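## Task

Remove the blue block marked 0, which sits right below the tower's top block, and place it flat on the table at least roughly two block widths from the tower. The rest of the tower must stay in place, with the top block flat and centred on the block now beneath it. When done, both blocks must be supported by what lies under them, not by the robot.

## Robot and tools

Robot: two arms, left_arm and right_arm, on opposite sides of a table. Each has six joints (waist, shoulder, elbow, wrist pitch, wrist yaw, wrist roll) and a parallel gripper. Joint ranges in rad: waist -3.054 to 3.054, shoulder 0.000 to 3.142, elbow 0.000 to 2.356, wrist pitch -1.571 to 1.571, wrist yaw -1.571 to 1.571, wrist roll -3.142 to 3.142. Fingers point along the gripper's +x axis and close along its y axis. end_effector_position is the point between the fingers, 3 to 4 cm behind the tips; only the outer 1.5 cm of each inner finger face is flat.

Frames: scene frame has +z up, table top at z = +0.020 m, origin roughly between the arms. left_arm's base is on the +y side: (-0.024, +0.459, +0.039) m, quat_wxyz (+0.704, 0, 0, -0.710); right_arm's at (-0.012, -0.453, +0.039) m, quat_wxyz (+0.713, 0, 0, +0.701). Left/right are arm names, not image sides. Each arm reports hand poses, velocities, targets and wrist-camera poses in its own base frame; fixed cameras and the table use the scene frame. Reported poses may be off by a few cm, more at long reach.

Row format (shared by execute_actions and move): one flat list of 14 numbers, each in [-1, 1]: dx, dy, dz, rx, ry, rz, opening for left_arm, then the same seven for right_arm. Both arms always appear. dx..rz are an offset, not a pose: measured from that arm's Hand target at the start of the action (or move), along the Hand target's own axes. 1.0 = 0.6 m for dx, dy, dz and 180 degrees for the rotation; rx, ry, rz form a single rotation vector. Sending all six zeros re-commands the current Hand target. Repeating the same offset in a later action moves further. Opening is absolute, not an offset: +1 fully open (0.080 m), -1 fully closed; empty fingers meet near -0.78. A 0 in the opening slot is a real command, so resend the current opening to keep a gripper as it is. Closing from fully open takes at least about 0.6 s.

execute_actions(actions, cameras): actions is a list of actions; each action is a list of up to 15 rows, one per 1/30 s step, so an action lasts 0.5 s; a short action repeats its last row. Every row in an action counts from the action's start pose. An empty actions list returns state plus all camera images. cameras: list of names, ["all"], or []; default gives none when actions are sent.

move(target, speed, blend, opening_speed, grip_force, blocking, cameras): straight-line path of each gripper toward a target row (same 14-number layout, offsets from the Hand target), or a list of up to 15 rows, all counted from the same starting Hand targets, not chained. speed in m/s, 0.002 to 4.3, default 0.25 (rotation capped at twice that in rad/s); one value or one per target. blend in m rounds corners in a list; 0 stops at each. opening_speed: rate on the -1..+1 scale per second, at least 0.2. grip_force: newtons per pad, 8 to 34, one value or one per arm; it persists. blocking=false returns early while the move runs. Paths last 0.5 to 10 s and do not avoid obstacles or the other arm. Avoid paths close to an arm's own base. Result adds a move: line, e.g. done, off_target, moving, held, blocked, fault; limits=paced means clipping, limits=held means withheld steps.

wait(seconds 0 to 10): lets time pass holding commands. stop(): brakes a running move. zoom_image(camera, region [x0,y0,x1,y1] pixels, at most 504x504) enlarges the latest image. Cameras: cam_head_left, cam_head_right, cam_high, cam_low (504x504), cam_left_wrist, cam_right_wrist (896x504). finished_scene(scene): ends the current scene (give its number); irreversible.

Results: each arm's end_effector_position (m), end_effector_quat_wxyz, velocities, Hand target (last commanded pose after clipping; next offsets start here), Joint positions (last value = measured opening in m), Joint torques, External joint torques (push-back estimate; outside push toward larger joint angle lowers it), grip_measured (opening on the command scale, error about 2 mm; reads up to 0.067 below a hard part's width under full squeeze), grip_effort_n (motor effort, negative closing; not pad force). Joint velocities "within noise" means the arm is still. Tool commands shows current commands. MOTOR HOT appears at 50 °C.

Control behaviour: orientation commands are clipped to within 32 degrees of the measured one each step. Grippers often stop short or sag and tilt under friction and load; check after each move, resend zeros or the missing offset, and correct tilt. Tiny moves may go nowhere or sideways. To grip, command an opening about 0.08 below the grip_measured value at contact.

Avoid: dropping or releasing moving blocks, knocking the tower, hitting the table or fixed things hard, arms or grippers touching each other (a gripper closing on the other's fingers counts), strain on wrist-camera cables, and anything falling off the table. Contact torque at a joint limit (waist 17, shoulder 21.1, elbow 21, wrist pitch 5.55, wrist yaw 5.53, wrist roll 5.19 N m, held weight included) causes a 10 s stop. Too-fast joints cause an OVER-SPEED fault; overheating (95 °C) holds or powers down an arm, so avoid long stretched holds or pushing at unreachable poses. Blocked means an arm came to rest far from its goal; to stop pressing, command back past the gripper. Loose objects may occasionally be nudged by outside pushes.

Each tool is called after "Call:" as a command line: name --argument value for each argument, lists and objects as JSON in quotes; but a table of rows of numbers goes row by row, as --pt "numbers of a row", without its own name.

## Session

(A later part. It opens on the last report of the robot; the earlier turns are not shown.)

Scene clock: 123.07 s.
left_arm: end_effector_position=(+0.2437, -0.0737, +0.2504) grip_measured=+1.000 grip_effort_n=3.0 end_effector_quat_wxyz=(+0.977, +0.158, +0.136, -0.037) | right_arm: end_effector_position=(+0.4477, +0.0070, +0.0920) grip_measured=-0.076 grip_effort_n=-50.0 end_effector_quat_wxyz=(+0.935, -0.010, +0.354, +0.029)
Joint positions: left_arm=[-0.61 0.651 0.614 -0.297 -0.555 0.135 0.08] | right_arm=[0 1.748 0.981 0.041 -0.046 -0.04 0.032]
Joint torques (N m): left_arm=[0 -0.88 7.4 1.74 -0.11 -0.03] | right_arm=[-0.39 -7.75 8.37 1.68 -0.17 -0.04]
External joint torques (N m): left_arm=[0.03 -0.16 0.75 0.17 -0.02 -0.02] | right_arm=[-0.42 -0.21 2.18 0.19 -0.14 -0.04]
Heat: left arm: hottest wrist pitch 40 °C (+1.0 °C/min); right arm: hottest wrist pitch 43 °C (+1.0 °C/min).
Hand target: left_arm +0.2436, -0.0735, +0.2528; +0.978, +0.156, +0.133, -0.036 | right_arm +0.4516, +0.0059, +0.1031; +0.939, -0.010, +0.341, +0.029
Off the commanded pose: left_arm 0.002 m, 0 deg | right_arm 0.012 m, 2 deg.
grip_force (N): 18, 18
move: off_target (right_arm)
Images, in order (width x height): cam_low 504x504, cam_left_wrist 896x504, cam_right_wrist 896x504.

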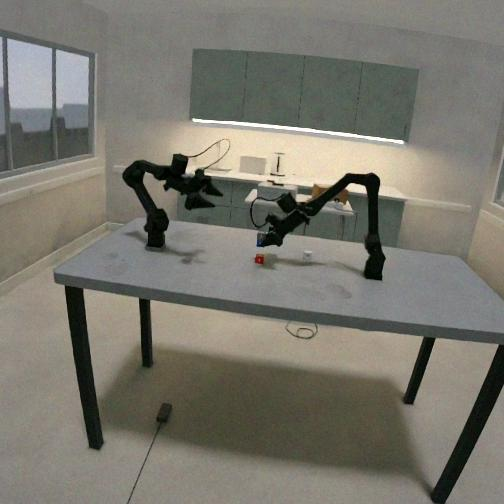

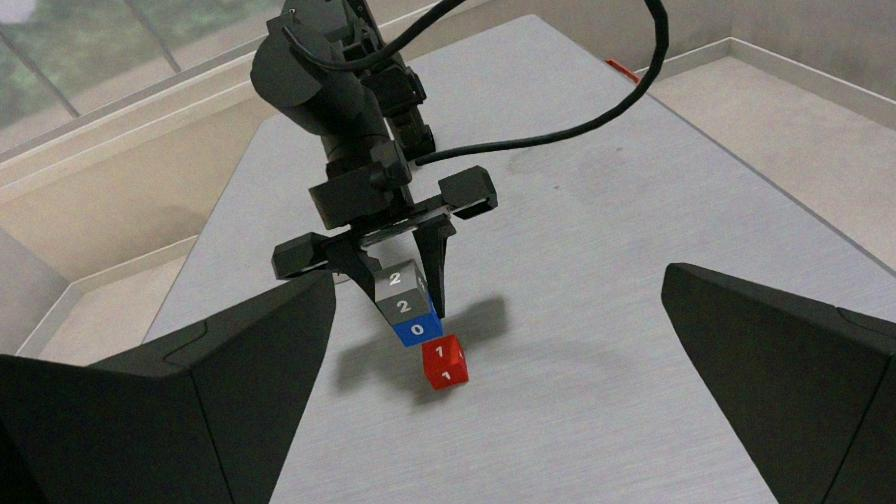

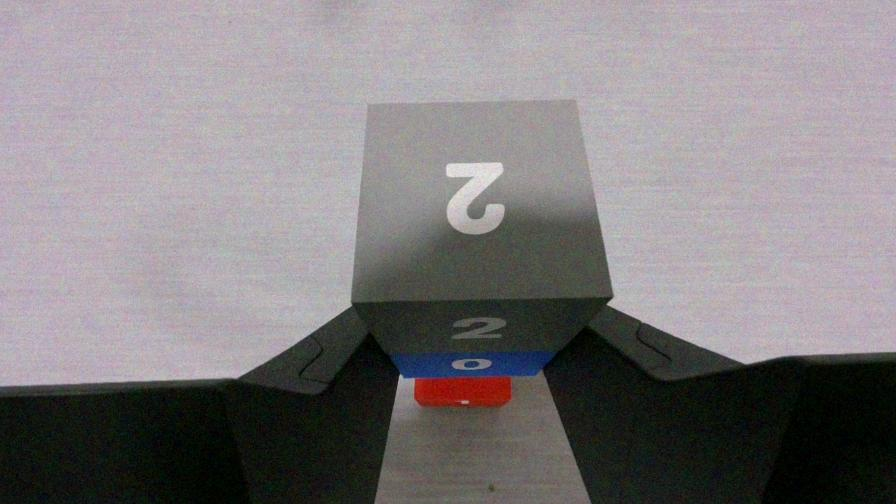

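Call:
move --target '[0,0,0,0,0,0,1,-0.1177,0.0787,-0.164,0,0,0,-0.4]' --speed 0.12 --cameras '["cam_head_left","cam_head_right","cam_low","cam_left_wrist"]'

Call:
zoom_image --camera "cam_left_wrist" --region '[300, 160, 520, 400]'

Call:
zoom_image --camera "cam_low" --region '[230, 210, 330, 290]'

Scene clock: 131.50 s.
left_arm: end_effector_position=(+0.2437, -0.0737, +0.2504) grip_measured=+1.000 grip_effort_n=2.1 end_effector_quat_wxyz=(+0.977, +0.158, +0.136, -0.037) | right_arm: end_effector_position=(+0.3345, +0.0453, +0.0733) grip_measured=-0.076 grip_effort_n=-50.0 end_effector_quat_wxyz=(+0.939, -0.011, +0.342, +0.029)
Joint positions: left_arm=[-0.61 0.651 0.614 -0.297 -0.555 0.135 0.08] | right_arm=[0.173 1.369 0.501 0.166 0.086 0.071 0.032]
Joint torques (N m): left_arm=[0.05 -0.89 7.42 1.74 -0.14 -0.02] | right_arm=[0.37 -4.73 4.83 1.8 0.09 0.13]
External joint torques (N m): left_arm=[0.05 -0.21 0.89 0.22 -0.03 0] | right_arm=[0.37 -0.36 -1.08 0.29 0.05 0.13]
Heat: left arm: hottest wrist pitch 40 °C (+1.0 °C/min); right arm: hottest wrist pitch 43 °C (+1.0 °C/min).
Hand target: left_arm +0.2436, -0.0735, +0.2528; +0.978, +0.156, +0.133, -0.036 | right_arm +0.3317, +0.0458, +0.0731; +0.939, -0.010, +0.341, +0.029
Off the commanded pose: left_arm 0.002 m, 0 deg | right_arm 0.003 m, 0 deg.
grip_force (N): 18, 18
move: done
Images, in order (width x height): cam_head_left 504x504, cam_head_right 504x504, cam_low 504x504, cam_left_wrist 896x504.

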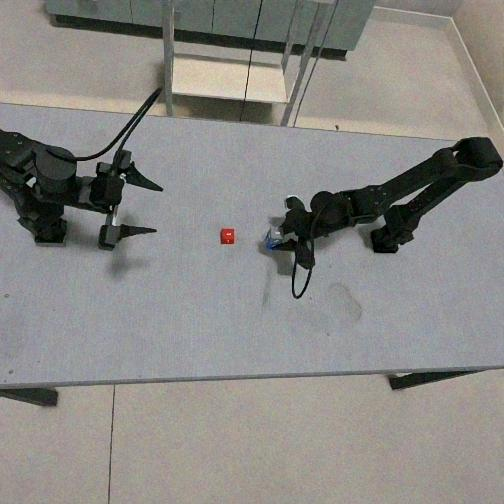

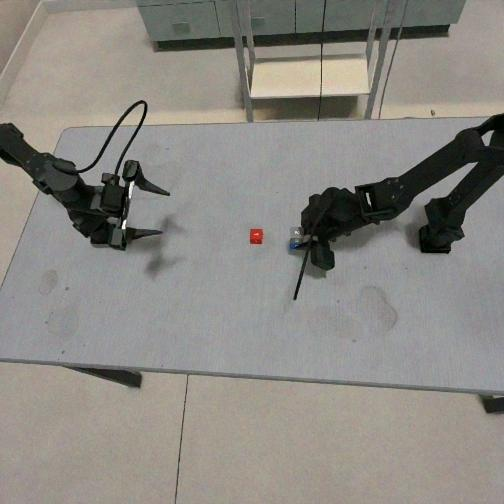

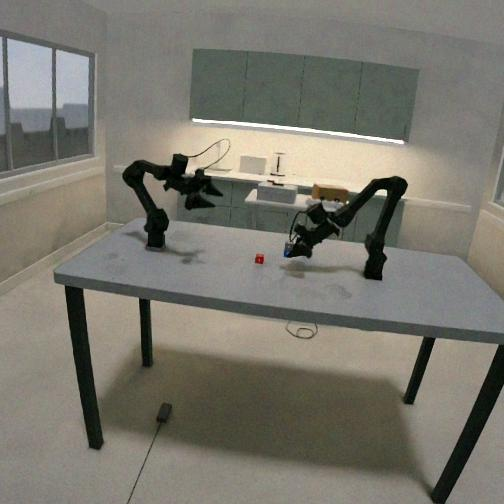

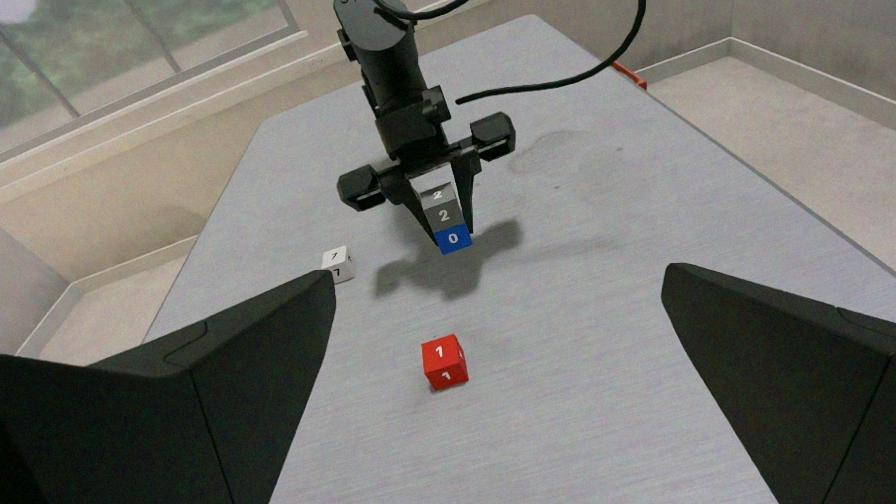

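Scaled by 2.100.

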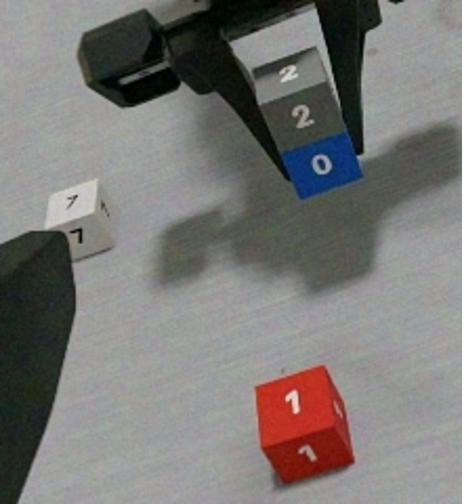

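Scaled by 5.040.

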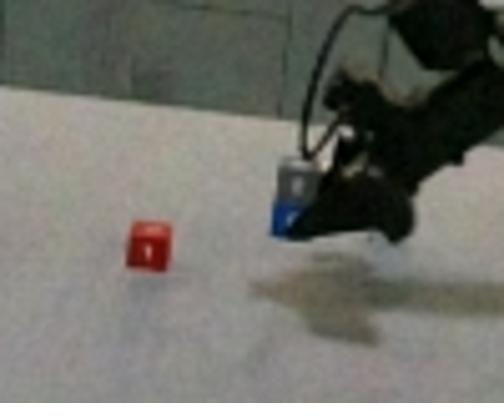

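Call:
move --pt "0 0 0 0 0 0 1 0.0546 0 -0.065 0 0 0 -0.4" --pt "0 0 0 0 0 0 1 0.0595 0 -0.0709 0 0 0 -0.4" --speed '[0.1,0.02]' --cameras '["cam_low","cam_left_wrist","cam_right_wrist"]'

Call:
zoom_image --camera "cam_left_wrist" --region '[350, 180, 520, 350]'

Call:
zoom_image --camera "cam_low" --region '[250, 220, 320, 290]'

Scene clock: 140.13 s.
left_arm: end_effector_position=(+0.2437, -0.0737, +0.2504) grip_measured=+1.000 grip_effort_n=2.6 end_effector_quat_wxyz=(+0.977, +0.158, +0.136, -0.037) | right_arm: end_effector_position=(+0.3352, +0.0455, +0.0227) grip_measured=-0.076 grip_effort_n=-49.5 end_effector_quat_wxyz=(+0.942, -0.010, +0.335, +0.029)
Joint positions: left_arm=[-0.61 0.651 0.614 -0.297 -0.555 0.135 0.08] | right_arm=[0.173 1.591 0.389 0.516 0.086 0.072 0.032]
Joint torques (N m): left_arm=[0.01 -0.81 7.39 1.74 -0.14 -0.04] | right_arm=[0.38 -3.03 3.73 1.95 0.09 0.11]
External joint torques (N m): left_arm=[0.05 -0.09 0.84 0.21 -0.05 -0.03] | right_arm=[0.37 1.78 -0.9 0.44 0.06 0.11]
Heat: left arm: hottest wrist pitch 40 °C (+1.0 °C/min); right arm: hottest wrist pitch 43 °C (+1.0 °C/min).
Hand target: left_arm +0.2436, -0.0735, +0.2528; +0.978, +0.156, +0.133, -0.036 | right_arm +0.3317, +0.0459, +0.0176; +0.939, -0.010, +0.341, +0.029
Off the commanded pose: left_arm 0.002 m, 0 deg | right_arm 0.006 m, 1 deg.
grip_force (N): 18, 18
move: done
Images, in order (width x height): cam_low 504x504, cam_left_wrist 896x504, cam_right_wrist 896x504.

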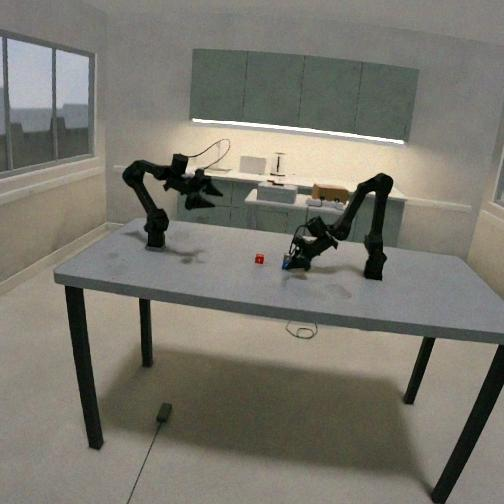

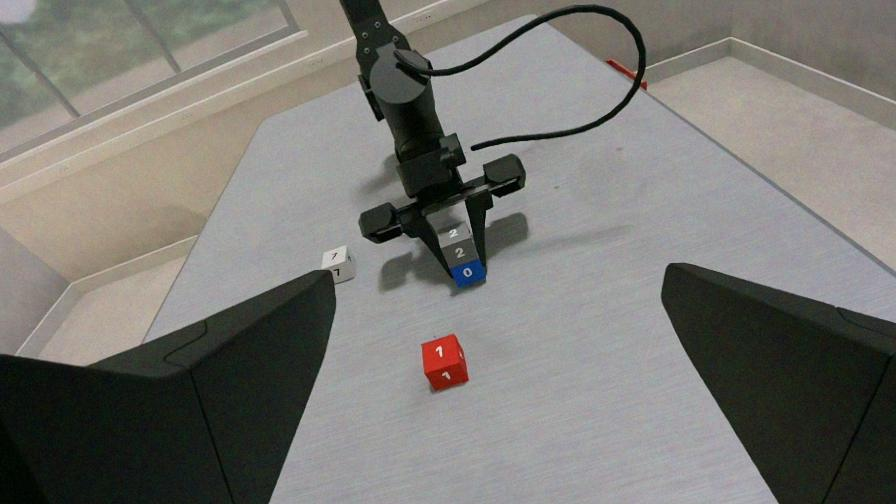

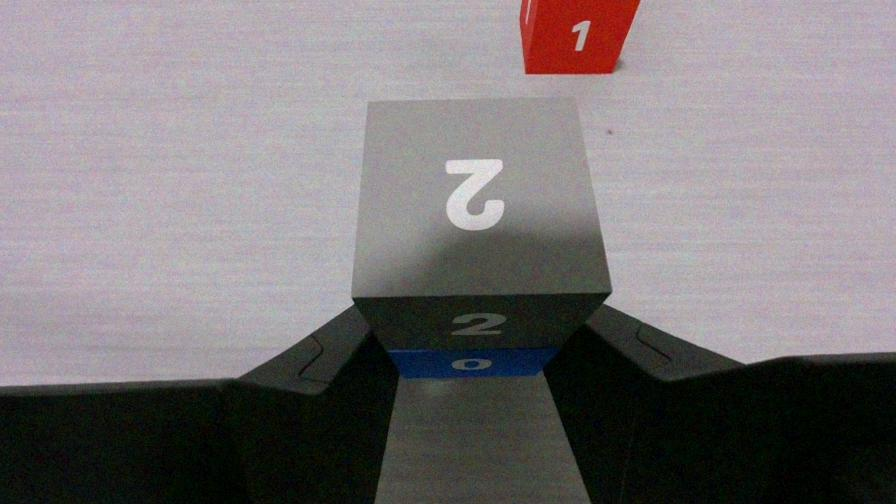

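Scaled by 2.965.

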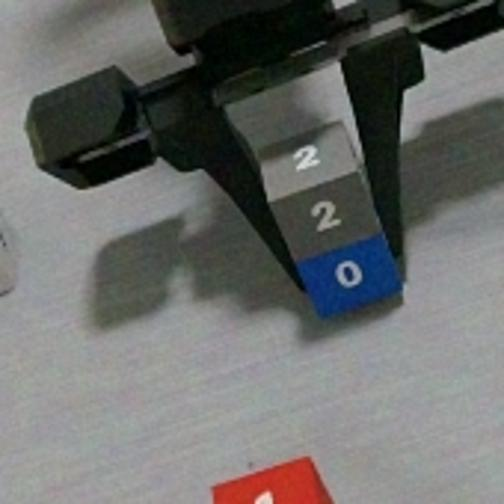

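Scaled by 7.200.

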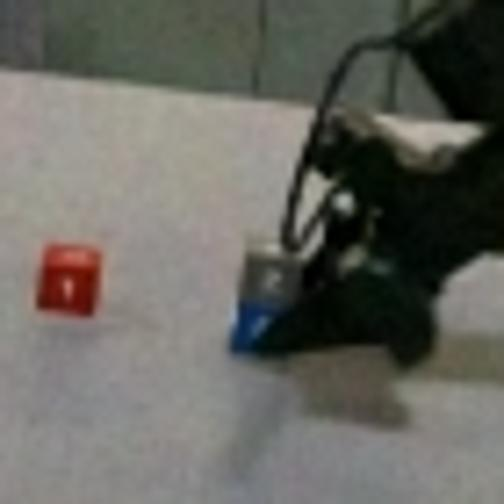

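Call:
move --target '[0,0,0,0,0,0,1,0.0054,0,-0.0064,0,0,0,-0.4]' --speed 0.02 --cameras '["cam_low","cam_left_wrist","cam_right_wrist"]'

Call:
zoom_image --camera "cam_left_wrist" --region '[350, 180, 520, 350]'

Scene clock: 144.57 s.
left_arm: end_effector_position=(+0.2437, -0.0737, +0.2504) grip_measured=+1.000 grip_effort_n=2.6 end_effector_quat_wxyz=(+0.977, +0.158, +0.136, -0.037) | right_arm: end_effector_position=(+0.3352, +0.0455, +0.0175) grip_measured=-0.076 grip_effort_n=-50.0 end_effector_quat_wxyz=(+0.942, -0.010, +0.335, +0.029)
Joint positions: left_arm=[-0.61 0.651 0.614 -0.297 -0.555 0.135 0.08] | right_arm=[0.173 1.619 0.382 0.551 0.086 0.072 0.032]
Joint torques (N m): left_arm=[-0.04 -0.9 7.4 1.74 -0.13 -0.02] | right_arm=[0.37 -3.02 3.58 1.97 0.09 0.11]
External joint torques (N m): left_arm=[-0.04 -0.16 0.78 0.18 -0.02 -0.01] | right_arm=[0.32 1.92 -1.04 0.41 0.07 0.11]
Heat: left arm: hottest wrist pitch 40 °C (+0.0 °C/min); right arm: hottest wrist pitch 43 °C (+0.0 °C/min).
Hand target: left_arm +0.2436, -0.0735, +0.2528; +0.978, +0.156, +0.133, -0.036 | right_arm +0.3317, +0.0459, +0.0125; +0.939, -0.010, +0.341, +0.029
Off the commanded pose: left_arm 0.002 m, 0 deg | right_arm 0.006 m, 1 deg.
grip_force (N): 18, 18
move: done
Images, in order (width x height): cam_low 504x504, cam_left_wrist 896x504, cam_right_wrist 896x504.

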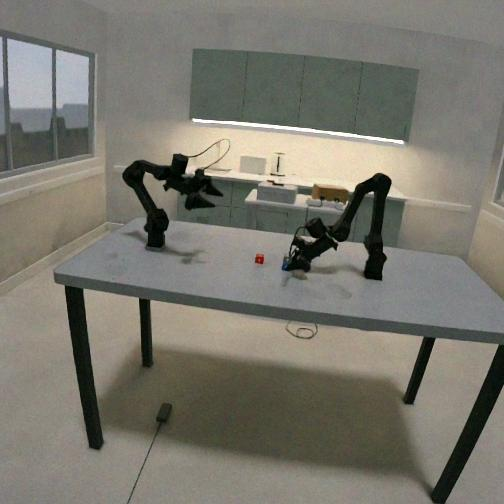

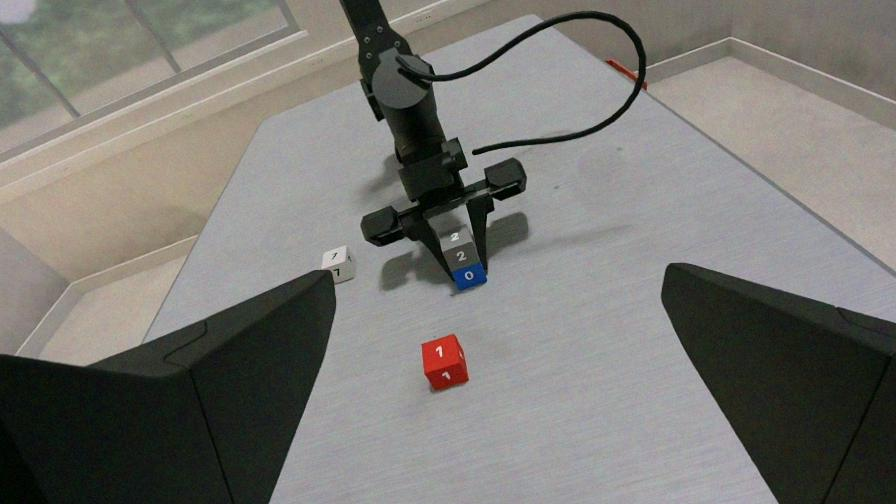

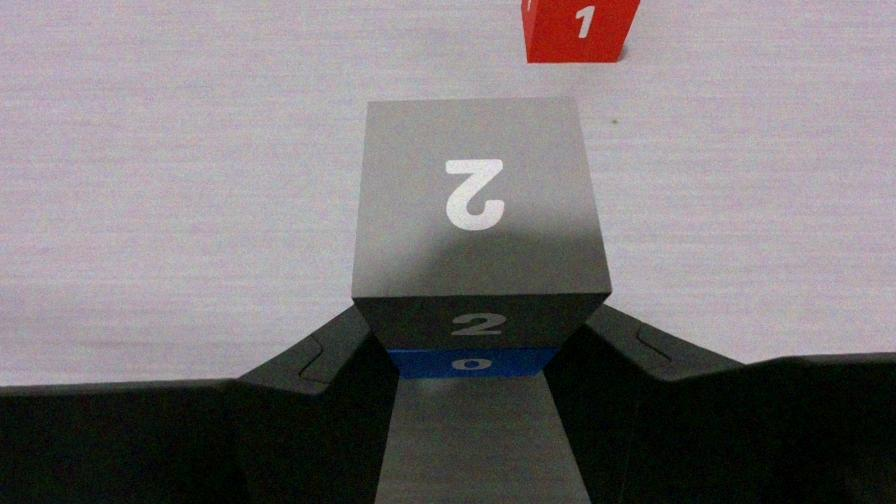

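Scaled by 2.965.

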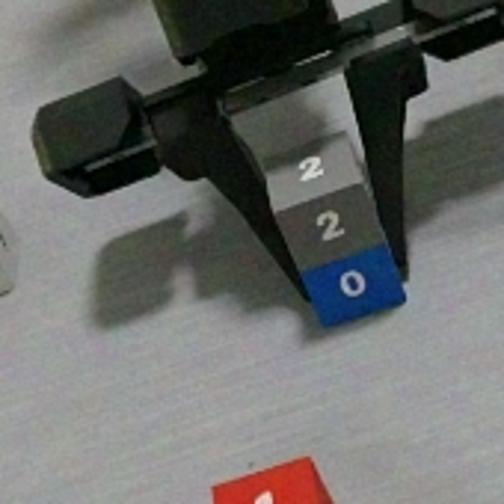

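Call:
move --target '[0,0,0,0,0,0,1,0.0064,0,-0.0077,0,0.006,0,-0.4]' --speed 0.02 --cameras '["cam_low","cam_left_wrist"]'

Call:
zoom_image --camera "cam_left_wrist" --region '[350, 180, 520, 350]'

Call:
zoom_image --camera "cam_low" --region '[250, 220, 320, 290]'

Scene clock: 150.37 s.
left_arm: end_effector_position=(+0.2437, -0.0737, +0.2504) grip_measured=+1.000 grip_effort_n=2.6 end_effector_quat_wxyz=(+0.977, +0.158, +0.136, -0.037) | right_arm: end_effector_position=(+0.3356, +0.0456, +0.0157) grip_measured=-0.076 grip_effort_n=-49.5 end_effector_quat_wxyz=(+0.942, -0.009, +0.335, +0.029)
Joint positions: left_arm=[-0.61 0.651 0.614 -0.297 -0.555 0.135 0.08] | right_arm=[0.173 1.629 0.382 0.56 0.086 0.074 0.032]
Joint torques (N m): left_arm=[0.03 -0.94 7.39 1.75 -0.13 -0.02] | right_arm=[0.28 -1.84 4.3 1.14 0.02 0.09]
External joint torques (N m): left_arm=[0.04 -0.21 0.76 0.19 -0.03 -0.01] | right_arm=[0.26 3.1 -0.18 -0.39 -0.01 0.09]
Heat: left arm: hottest wrist pitch 40 °C (+0.0 °C/min); right arm: hottest wrist pitch 43 °C (-1.0 °C/min).
Hand target: left_arm +0.2436, -0.0735, +0.2528; +0.978, +0.156, +0.133, -0.036 | right_arm +0.3317, +0.0459, +0.0066; +0.936, -0.010, +0.350, +0.029
Off the commanded pose: left_arm 0.002 m, 0 deg | right_arm 0.010 m, 2 deg.
grip_force (N): 18, 18
move: off_target (right_arm)
Images, in order (width x height): cam_low 504x504, cam_left_wrist 896x504.

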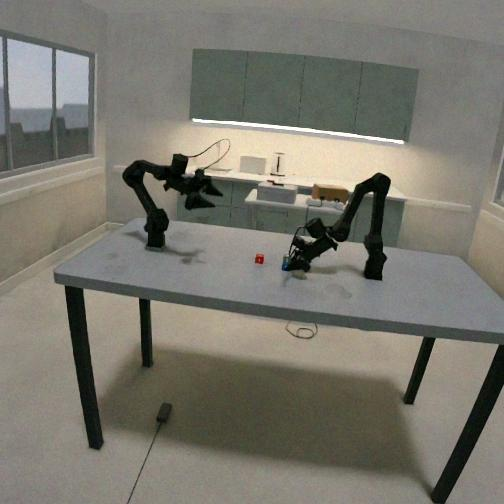

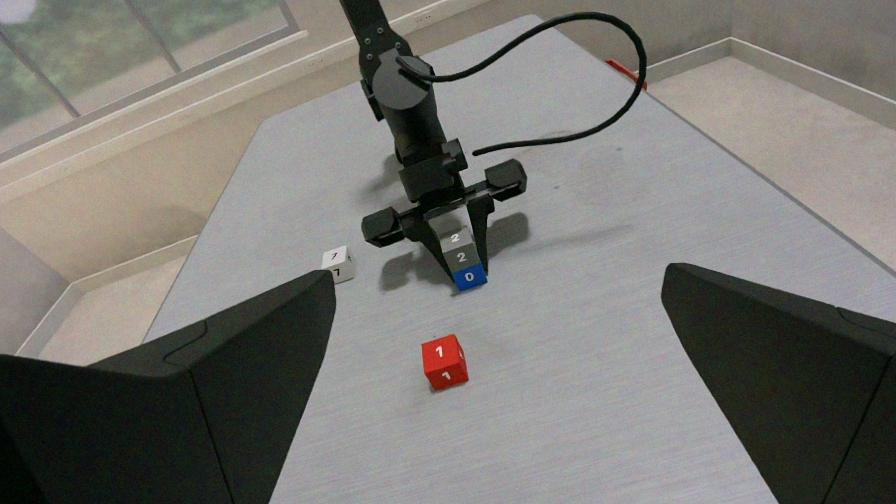

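Scaled by 2.965.

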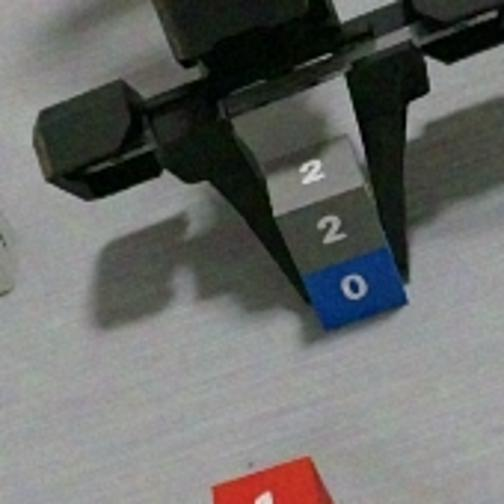

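Scaled by 7.200.

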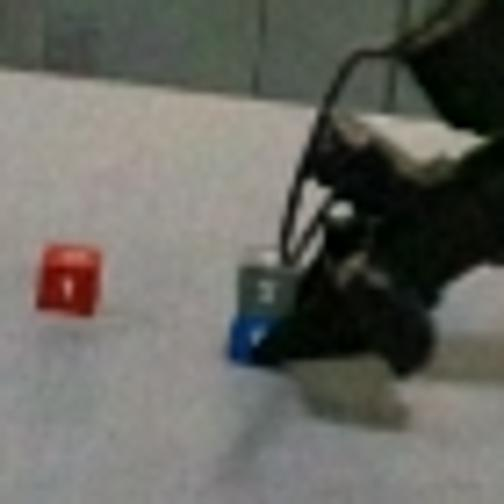

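Call:
move --pt "0 0 0 0 0 0 1 -0.0086 0 0.0102 0 -0.006 0 -0.4" --pt "0 0 0 0 0 0 1 -0.0086 0 0.0102 0 -0.006 0 0.15" --pt "0 0 0 0 0 0 1 -0.0495 0 0.0613 0 -0.006 0 0.15" --speed '[0.03,0.05,0.06]' --opening_speed 0.5 --cameras '["cam_low","cam_left_wrist","cam_right_wrist"]'

Call:
zoom_image --camera "cam_left_wrist" --region '[350, 180, 520, 350]'

Call:
zoom_image --camera "cam_low" --region '[250, 220, 320, 290]'

Scene clock: 162.40 s.
left_arm: end_effector_position=(+0.2437, -0.0737, +0.2504) grip_measured=+1.000 grip_effort_n=2.6 end_effector_quat_wxyz=(+0.977, +0.158, +0.136, -0.037) | right_arm: end_effector_position=(+0.3290, +0.0457, +0.0463) grip_measured=+0.146 grip_effort_n=21.6 end_effector_quat_wxyz=(+0.936, -0.012, +0.352, +0.030)
Joint positions: left_arm=[-0.61 0.651 0.614 -0.297 -0.555 0.135 0.08] | right_arm=[0.177 1.446 0.438 0.286 0.086 0.074 0.042]
Joint torques (N m): left_arm=[0.06 -0.84 7.37 1.71 -0.11 -0.04] | right_arm=[-0.12 -4.71 7.38 1.62 0.06 0.04]
External joint torques (N m): left_arm=[0.08 -0.15 0.83 0.19 -0.02 -0.03] | right_arm=[-0.14 -0.23 1.94 0.12 0.03 0.04]
Heat: left arm: hottest wrist pitch 40 °C (+0.0 °C/min); right arm: hottest wrist pitch 42 °C (-1.0 °C/min).
Hand target: left_arm +0.2436, -0.0735, +0.2528; +0.978, +0.156, +0.133, -0.036 | right_arm +0.3335, +0.0459, +0.0539; +0.939, -0.010, +0.341, +0.029
Off the commanded pose: left_arm 0.002 m, 0 deg | right_arm 0.009 m, 1 deg.
grip_force (N): 18, 18
move: off_target (right_arm)
Images, in order (width x height): cam_low 504x504, cam_left_wrist 896x504, cam_right_wrist 896x504.

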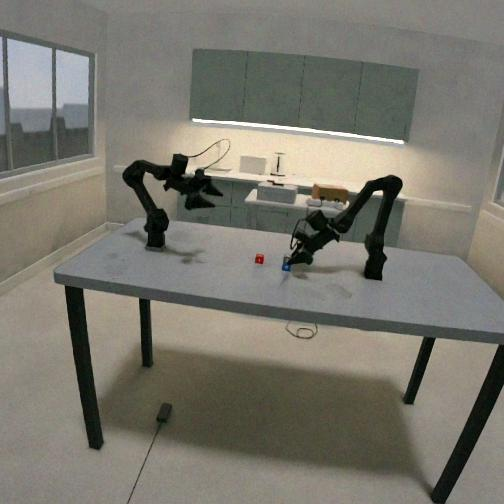

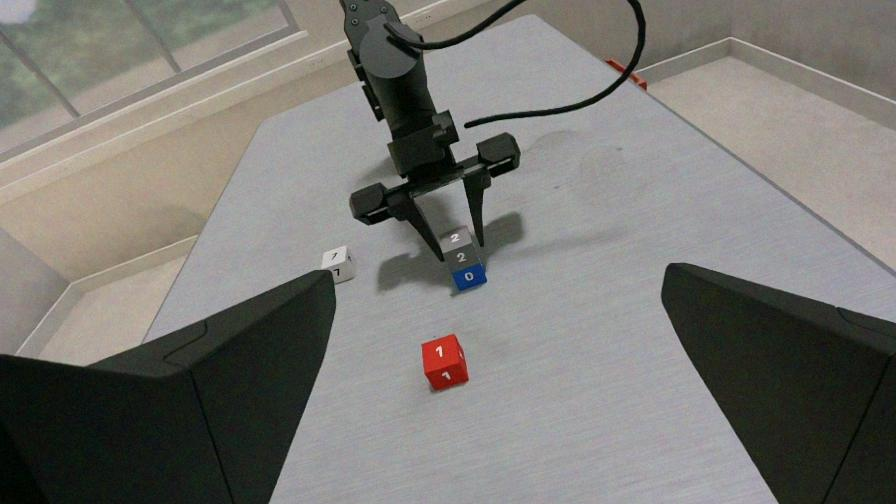

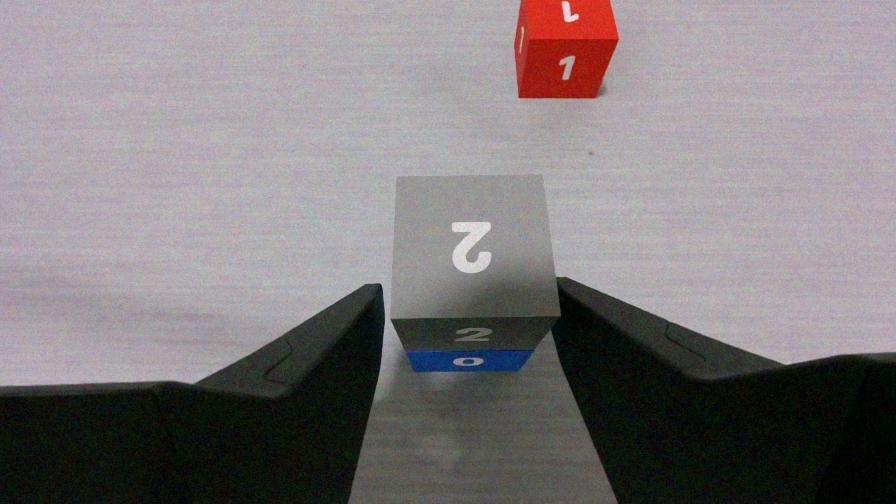

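Scaled by 2.965.

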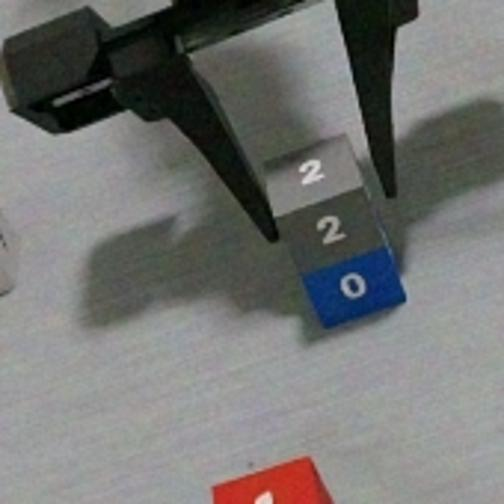

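Scaled by 7.200.

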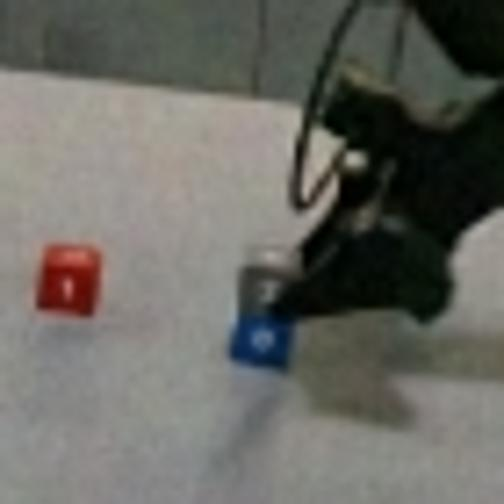

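Call:
move --pt "0 0 0 0 0 0 1 0.005 -0.0023 0.0108 0 0 0 0.15" --pt "0 0 0 0 0 0 1 0.005 -0.0023 0.0108 0 0 0 -0.4" --speed 0.06 --opening_speed 0.35 --cameras '["cam_left_wrist","cam_right_wrist"]'

Call:
zoom_image --camera "cam_left_wrist" --region '[350, 180, 520, 350]'

Scene clock: 170.53 s.
left_arm: end_effector_position=(+0.2437, -0.0737, +0.2504) grip_measured=+1.000 grip_effort_n=2.1 end_effector_quat_wxyz=(+0.977, +0.158, +0.136, -0.037) | right_arm: end_effector_position=(+0.3361, +0.0450, +0.0538) grip_measured=-0.078 grip_effort_n=-49.5 end_effector_quat_wxyz=(+0.938, -0.011, +0.345, +0.028)
Joint positions: left_arm=[-0.61 0.651 0.614 -0.297 -0.555 0.135 0.08] | right_arm=[0.17 1.446 0.466 0.273 0.084 0.07 0.031]
Joint torques (N m): left_arm=[0.04 -0.98 7.34 1.74 -0.11 -0.04] | right_arm=[-0.42 -3.28 7.61 1.63 -0.11 -0.03]
External joint torques (N m): left_arm=[0.06 -0.28 0.79 0.2 -0.01 -0.03] | right_arm=[-0.42 1.32 2.05 0.12 -0.15 -0.04]
Heat: left arm: hottest wrist pitch 40 °C (+0.0 °C/min); right arm: hottest wrist pitch 42 °C (-1.0 °C/min).
Hand target: left_arm +0.2436, -0.0735, +0.2528; +0.978, +0.156, +0.133, -0.036 | right_arm +0.3399, +0.0449, +0.0568; +0.939, -0.010, +0.341, +0.029
Off the commanded pose: left_arm 0.002 m, 0 deg | right_arm 0.005 m, 0 deg.
grip_force (N): 18, 18
move: done
Images, in order (width x height): cam_left_wrist 896x504, cam_right_wrist 896x504.

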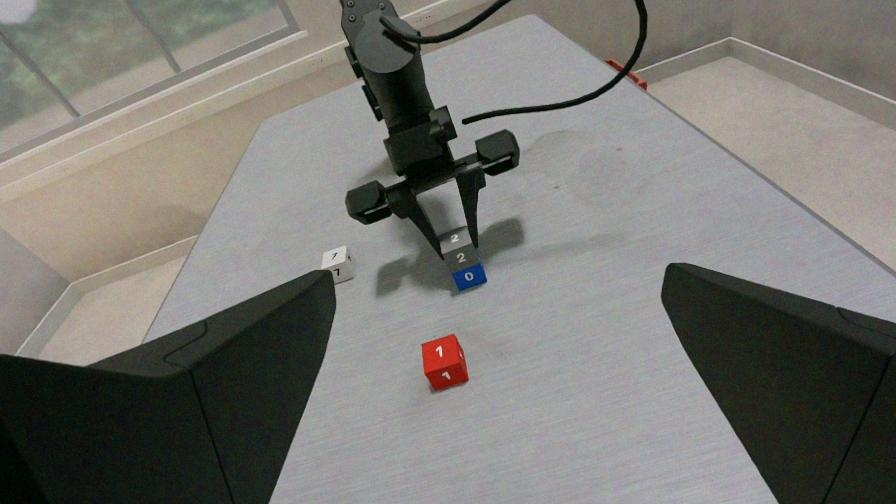

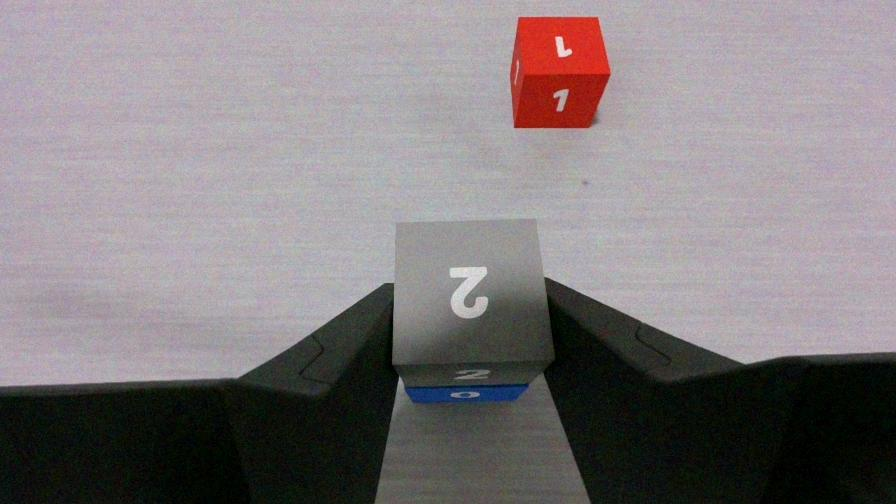

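Scaled by 2.965.

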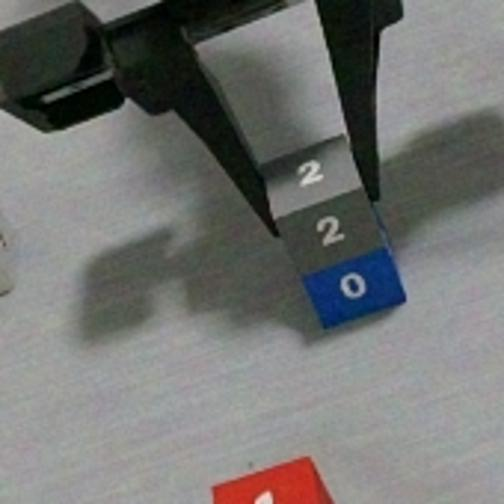

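Call:
move --pt "0 0 0 0 0 0 1 -0.0482 0 0.0575 0 0 0 -0.4" --pt "0 0 0 0 0 0 1 0.0791 -0.0754 0.1904 0 0 0 -0.4" --speed '[0.1,0.12]' --blend '[0.015,0]' --cameras '["cam_low","cam_left_wrist","cam_right_wrist"]'

Call:
zoom_image --camera "cam_left_wrist" --region '[350, 220, 520, 410]'

Call:
zoom_image --camera "cam_low" --region '[230, 210, 310, 290]'

Scene clock: 179.73 s.
left_arm: end_effector_position=(+0.2437, -0.0737, +0.2504) grip_measured=+1.000 grip_effort_n=2.1 end_effector_quat_wxyz=(+0.977, +0.158, +0.136, -0.037) | right_arm: end_effector_position=(+0.4482, +0.0070, +0.1132) grip_measured=-0.078 grip_effort_n=-50.0 end_effector_quat_wxyz=(+0.939, -0.011, +0.343, +0.028)
Joint positions: left_arm=[-0.61 0.651 0.614 -0.297 -0.555 0.135 0.08] | right_arm=[0.001 1.705 1.007 -0.003 -0.045 -0.039 0.031]
Joint torques (N m): left_arm=[-0.06 -0.85 7.45 1.71 -0.14 -0.01] | right_arm=[-0.27 -4.99 8.86 1.66 -0.18 -0.03]
External joint torques (N m): left_arm=[-0.08 -0.11 0.86 0.17 -0.02 0] | right_arm=[-0.26 2.46 2.41 0.12 -0.16 -0.04]
Heat: left arm: hottest wrist pitch 40 °C (+0.0 °C/min); right arm: hottest wrist pitch 43 °C (+0.0 °C/min).
Hand target: left_arm +0.2436, -0.0735, +0.2528; +0.978, +0.156, +0.133, -0.036 | right_arm +0.4522, +0.0064, +0.1139; +0.939, -0.010, +0.341, +0.029
Off the commanded pose: left_arm 0.002 m, 0 deg | right_arm 0.004 m, 0 deg.
grip_force (N): 18, 18
move: done
Images, in order (width x height): cam_low 504x504, cam_left_wrist 896x504, cam_right_wrist 896x504.

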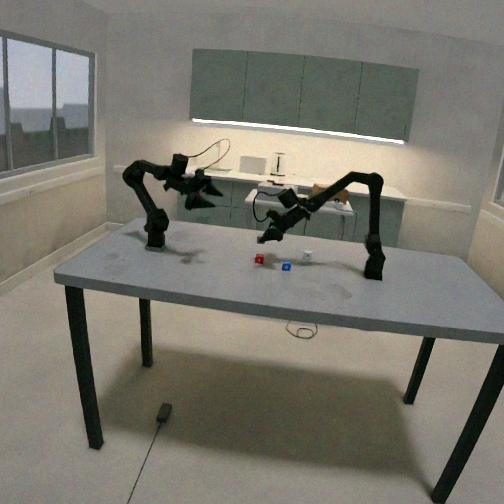

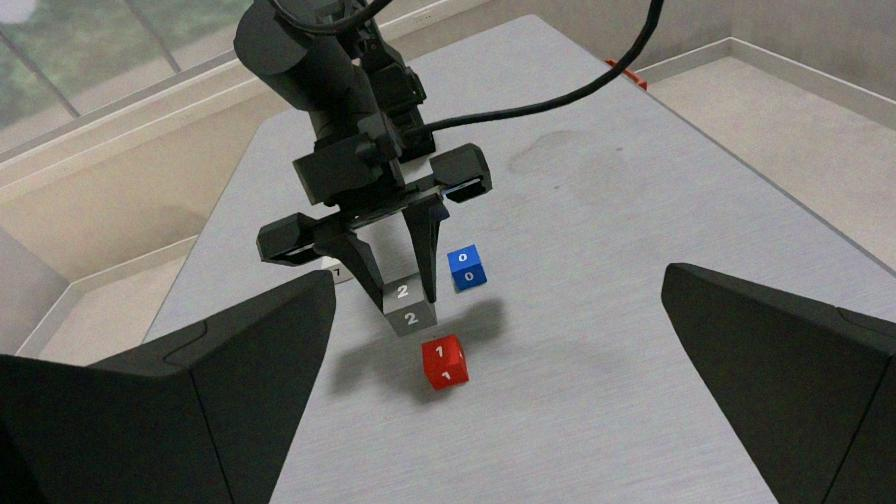

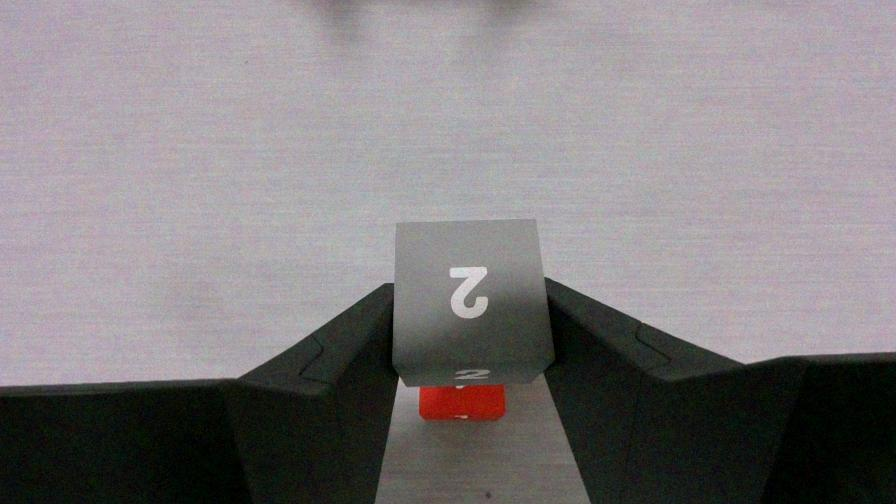

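Scaled by 2.653.

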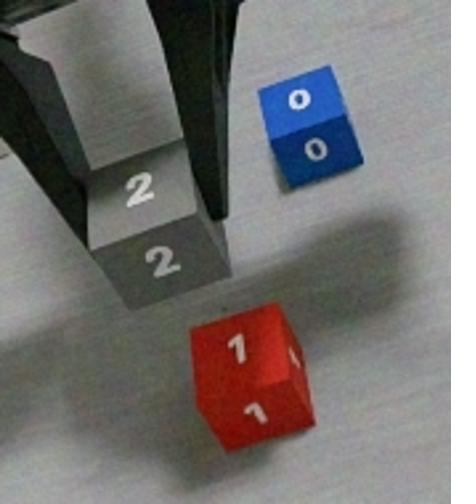

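Scaled by 6.300.

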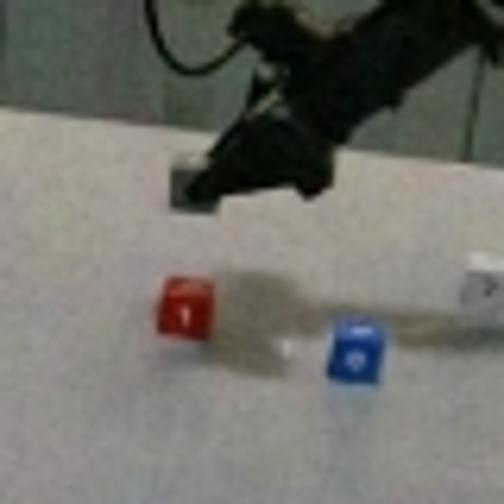

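Call:
move --target '[0,0,0,0,0,0,1,0.0579,-0.0006,-0.0689,0,0,0,-0.4]' --speed 0.08 --cameras '["cam_low","cam_left_wrist","cam_right_wrist"]'

Call:
zoom_image --camera "cam_left_wrist" --region '[370, 260, 500, 400]'

Call:
zoom_image --camera "cam_low" --region '[240, 220, 290, 270]'

Scene clock: 189.00 s.
left_arm: end_effector_position=(+0.2437, -0.0737, +0.2504) grip_measured=+1.000 grip_effort_n=2.6 end_effector_quat_wxyz=(+0.977, +0.158, +0.136, -0.037) | right_arm: end_effector_position=(+0.4552, +0.0071, +0.0683) grip_measured=-0.078 grip_effort_n=-50.0 end_effector_quat_wxyz=(+0.943, -0.011, +0.333, +0.028)
Joint positions: left_arm=[-0.61 0.651 0.614 -0.297 -0.555 0.135 0.08] | right_arm=[0.001 1.822 0.926 0.217 -0.045 -0.039 0.031]
Joint torques (N m): left_arm=[0.07 -0.83 7.34 1.73 -0.14 -0.03] | right_arm=[-0.38 -5.32 4.96 1.91 -0.18 -0.03]
External joint torques (N m): left_arm=[0.08 -0.1 0.74 0.18 -0.03 -0.02] | right_arm=[-0.39 2.44 -0.93 0.37 -0.16 -0.04]
Heat: left arm: hottest wrist pitch 40 °C (+0.0 °C/min); right arm: hottest wrist pitch 42 °C (-1.0 °C/min).
Hand target: left_arm +0.2436, -0.0735, +0.2528; +0.978, +0.156, +0.133, -0.036 | right_arm +0.4523, +0.0061, +0.0599; +0.939, -0.010, +0.341, +0.029
Off the commanded pose: left_arm 0.002 m, 0 deg | right_arm 0.009 m, 1 deg.
grip_force (N): 18, 18
move: off_target (right_arm)
Images, in order (width x height): cam_low 504x504, cam_left_wrist 896x504, cam_right_wrist 896x504.

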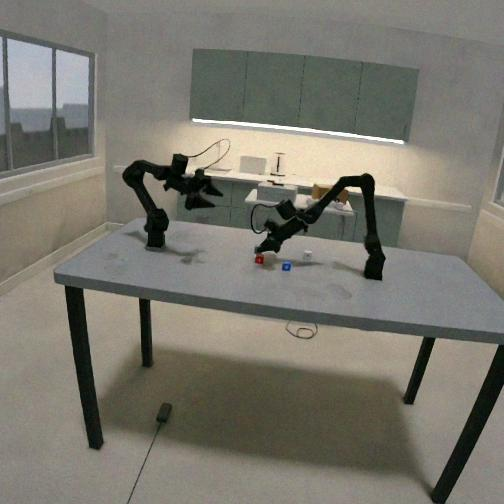

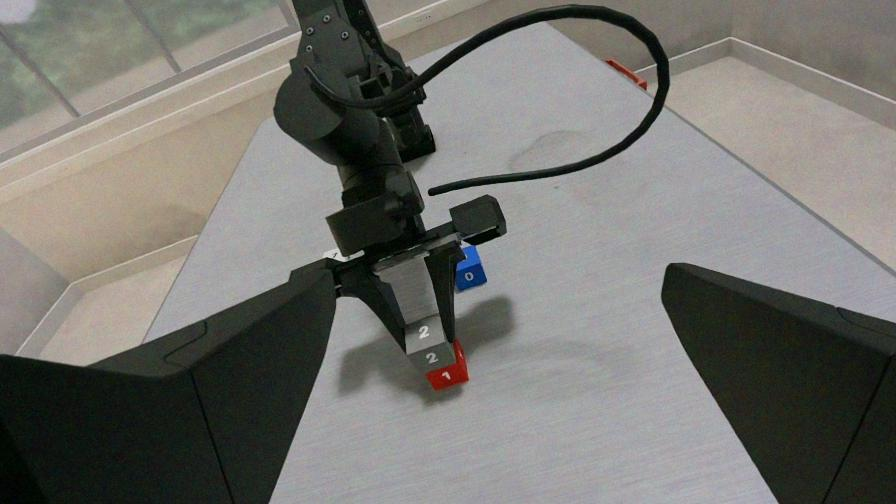

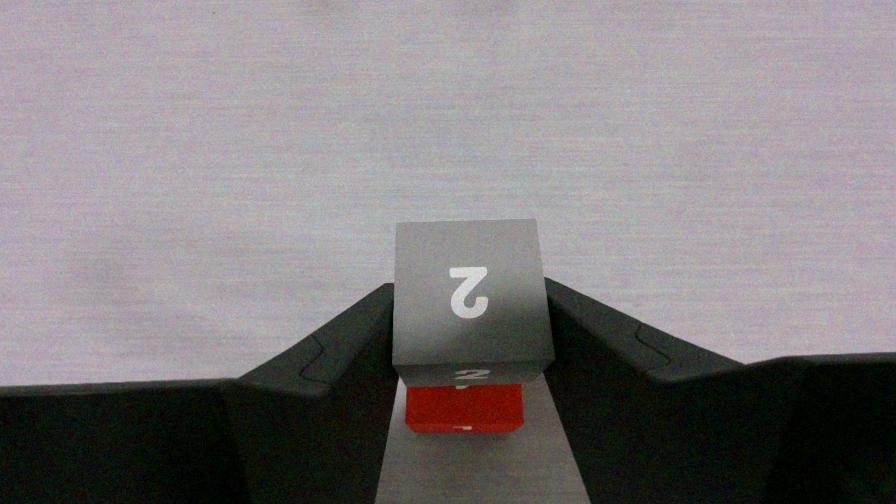

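Scaled by 3.600.

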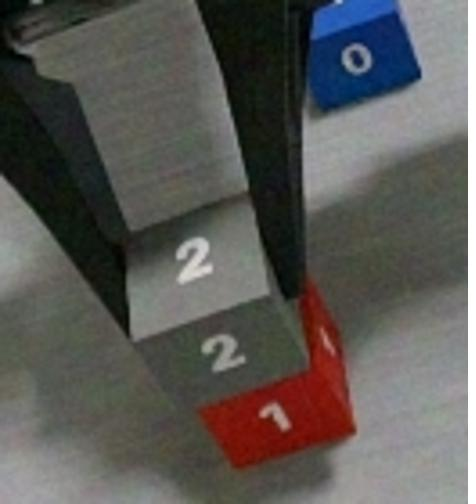

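Scaled by 10.080.

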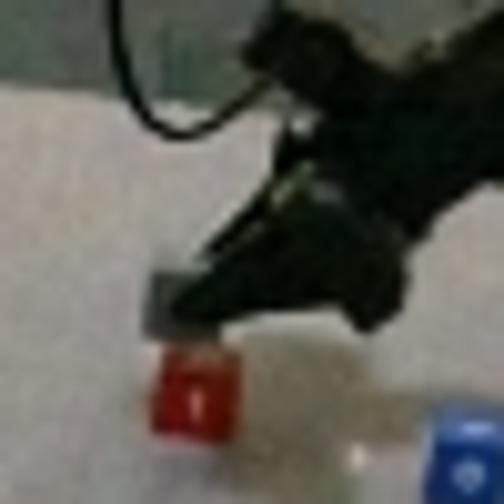

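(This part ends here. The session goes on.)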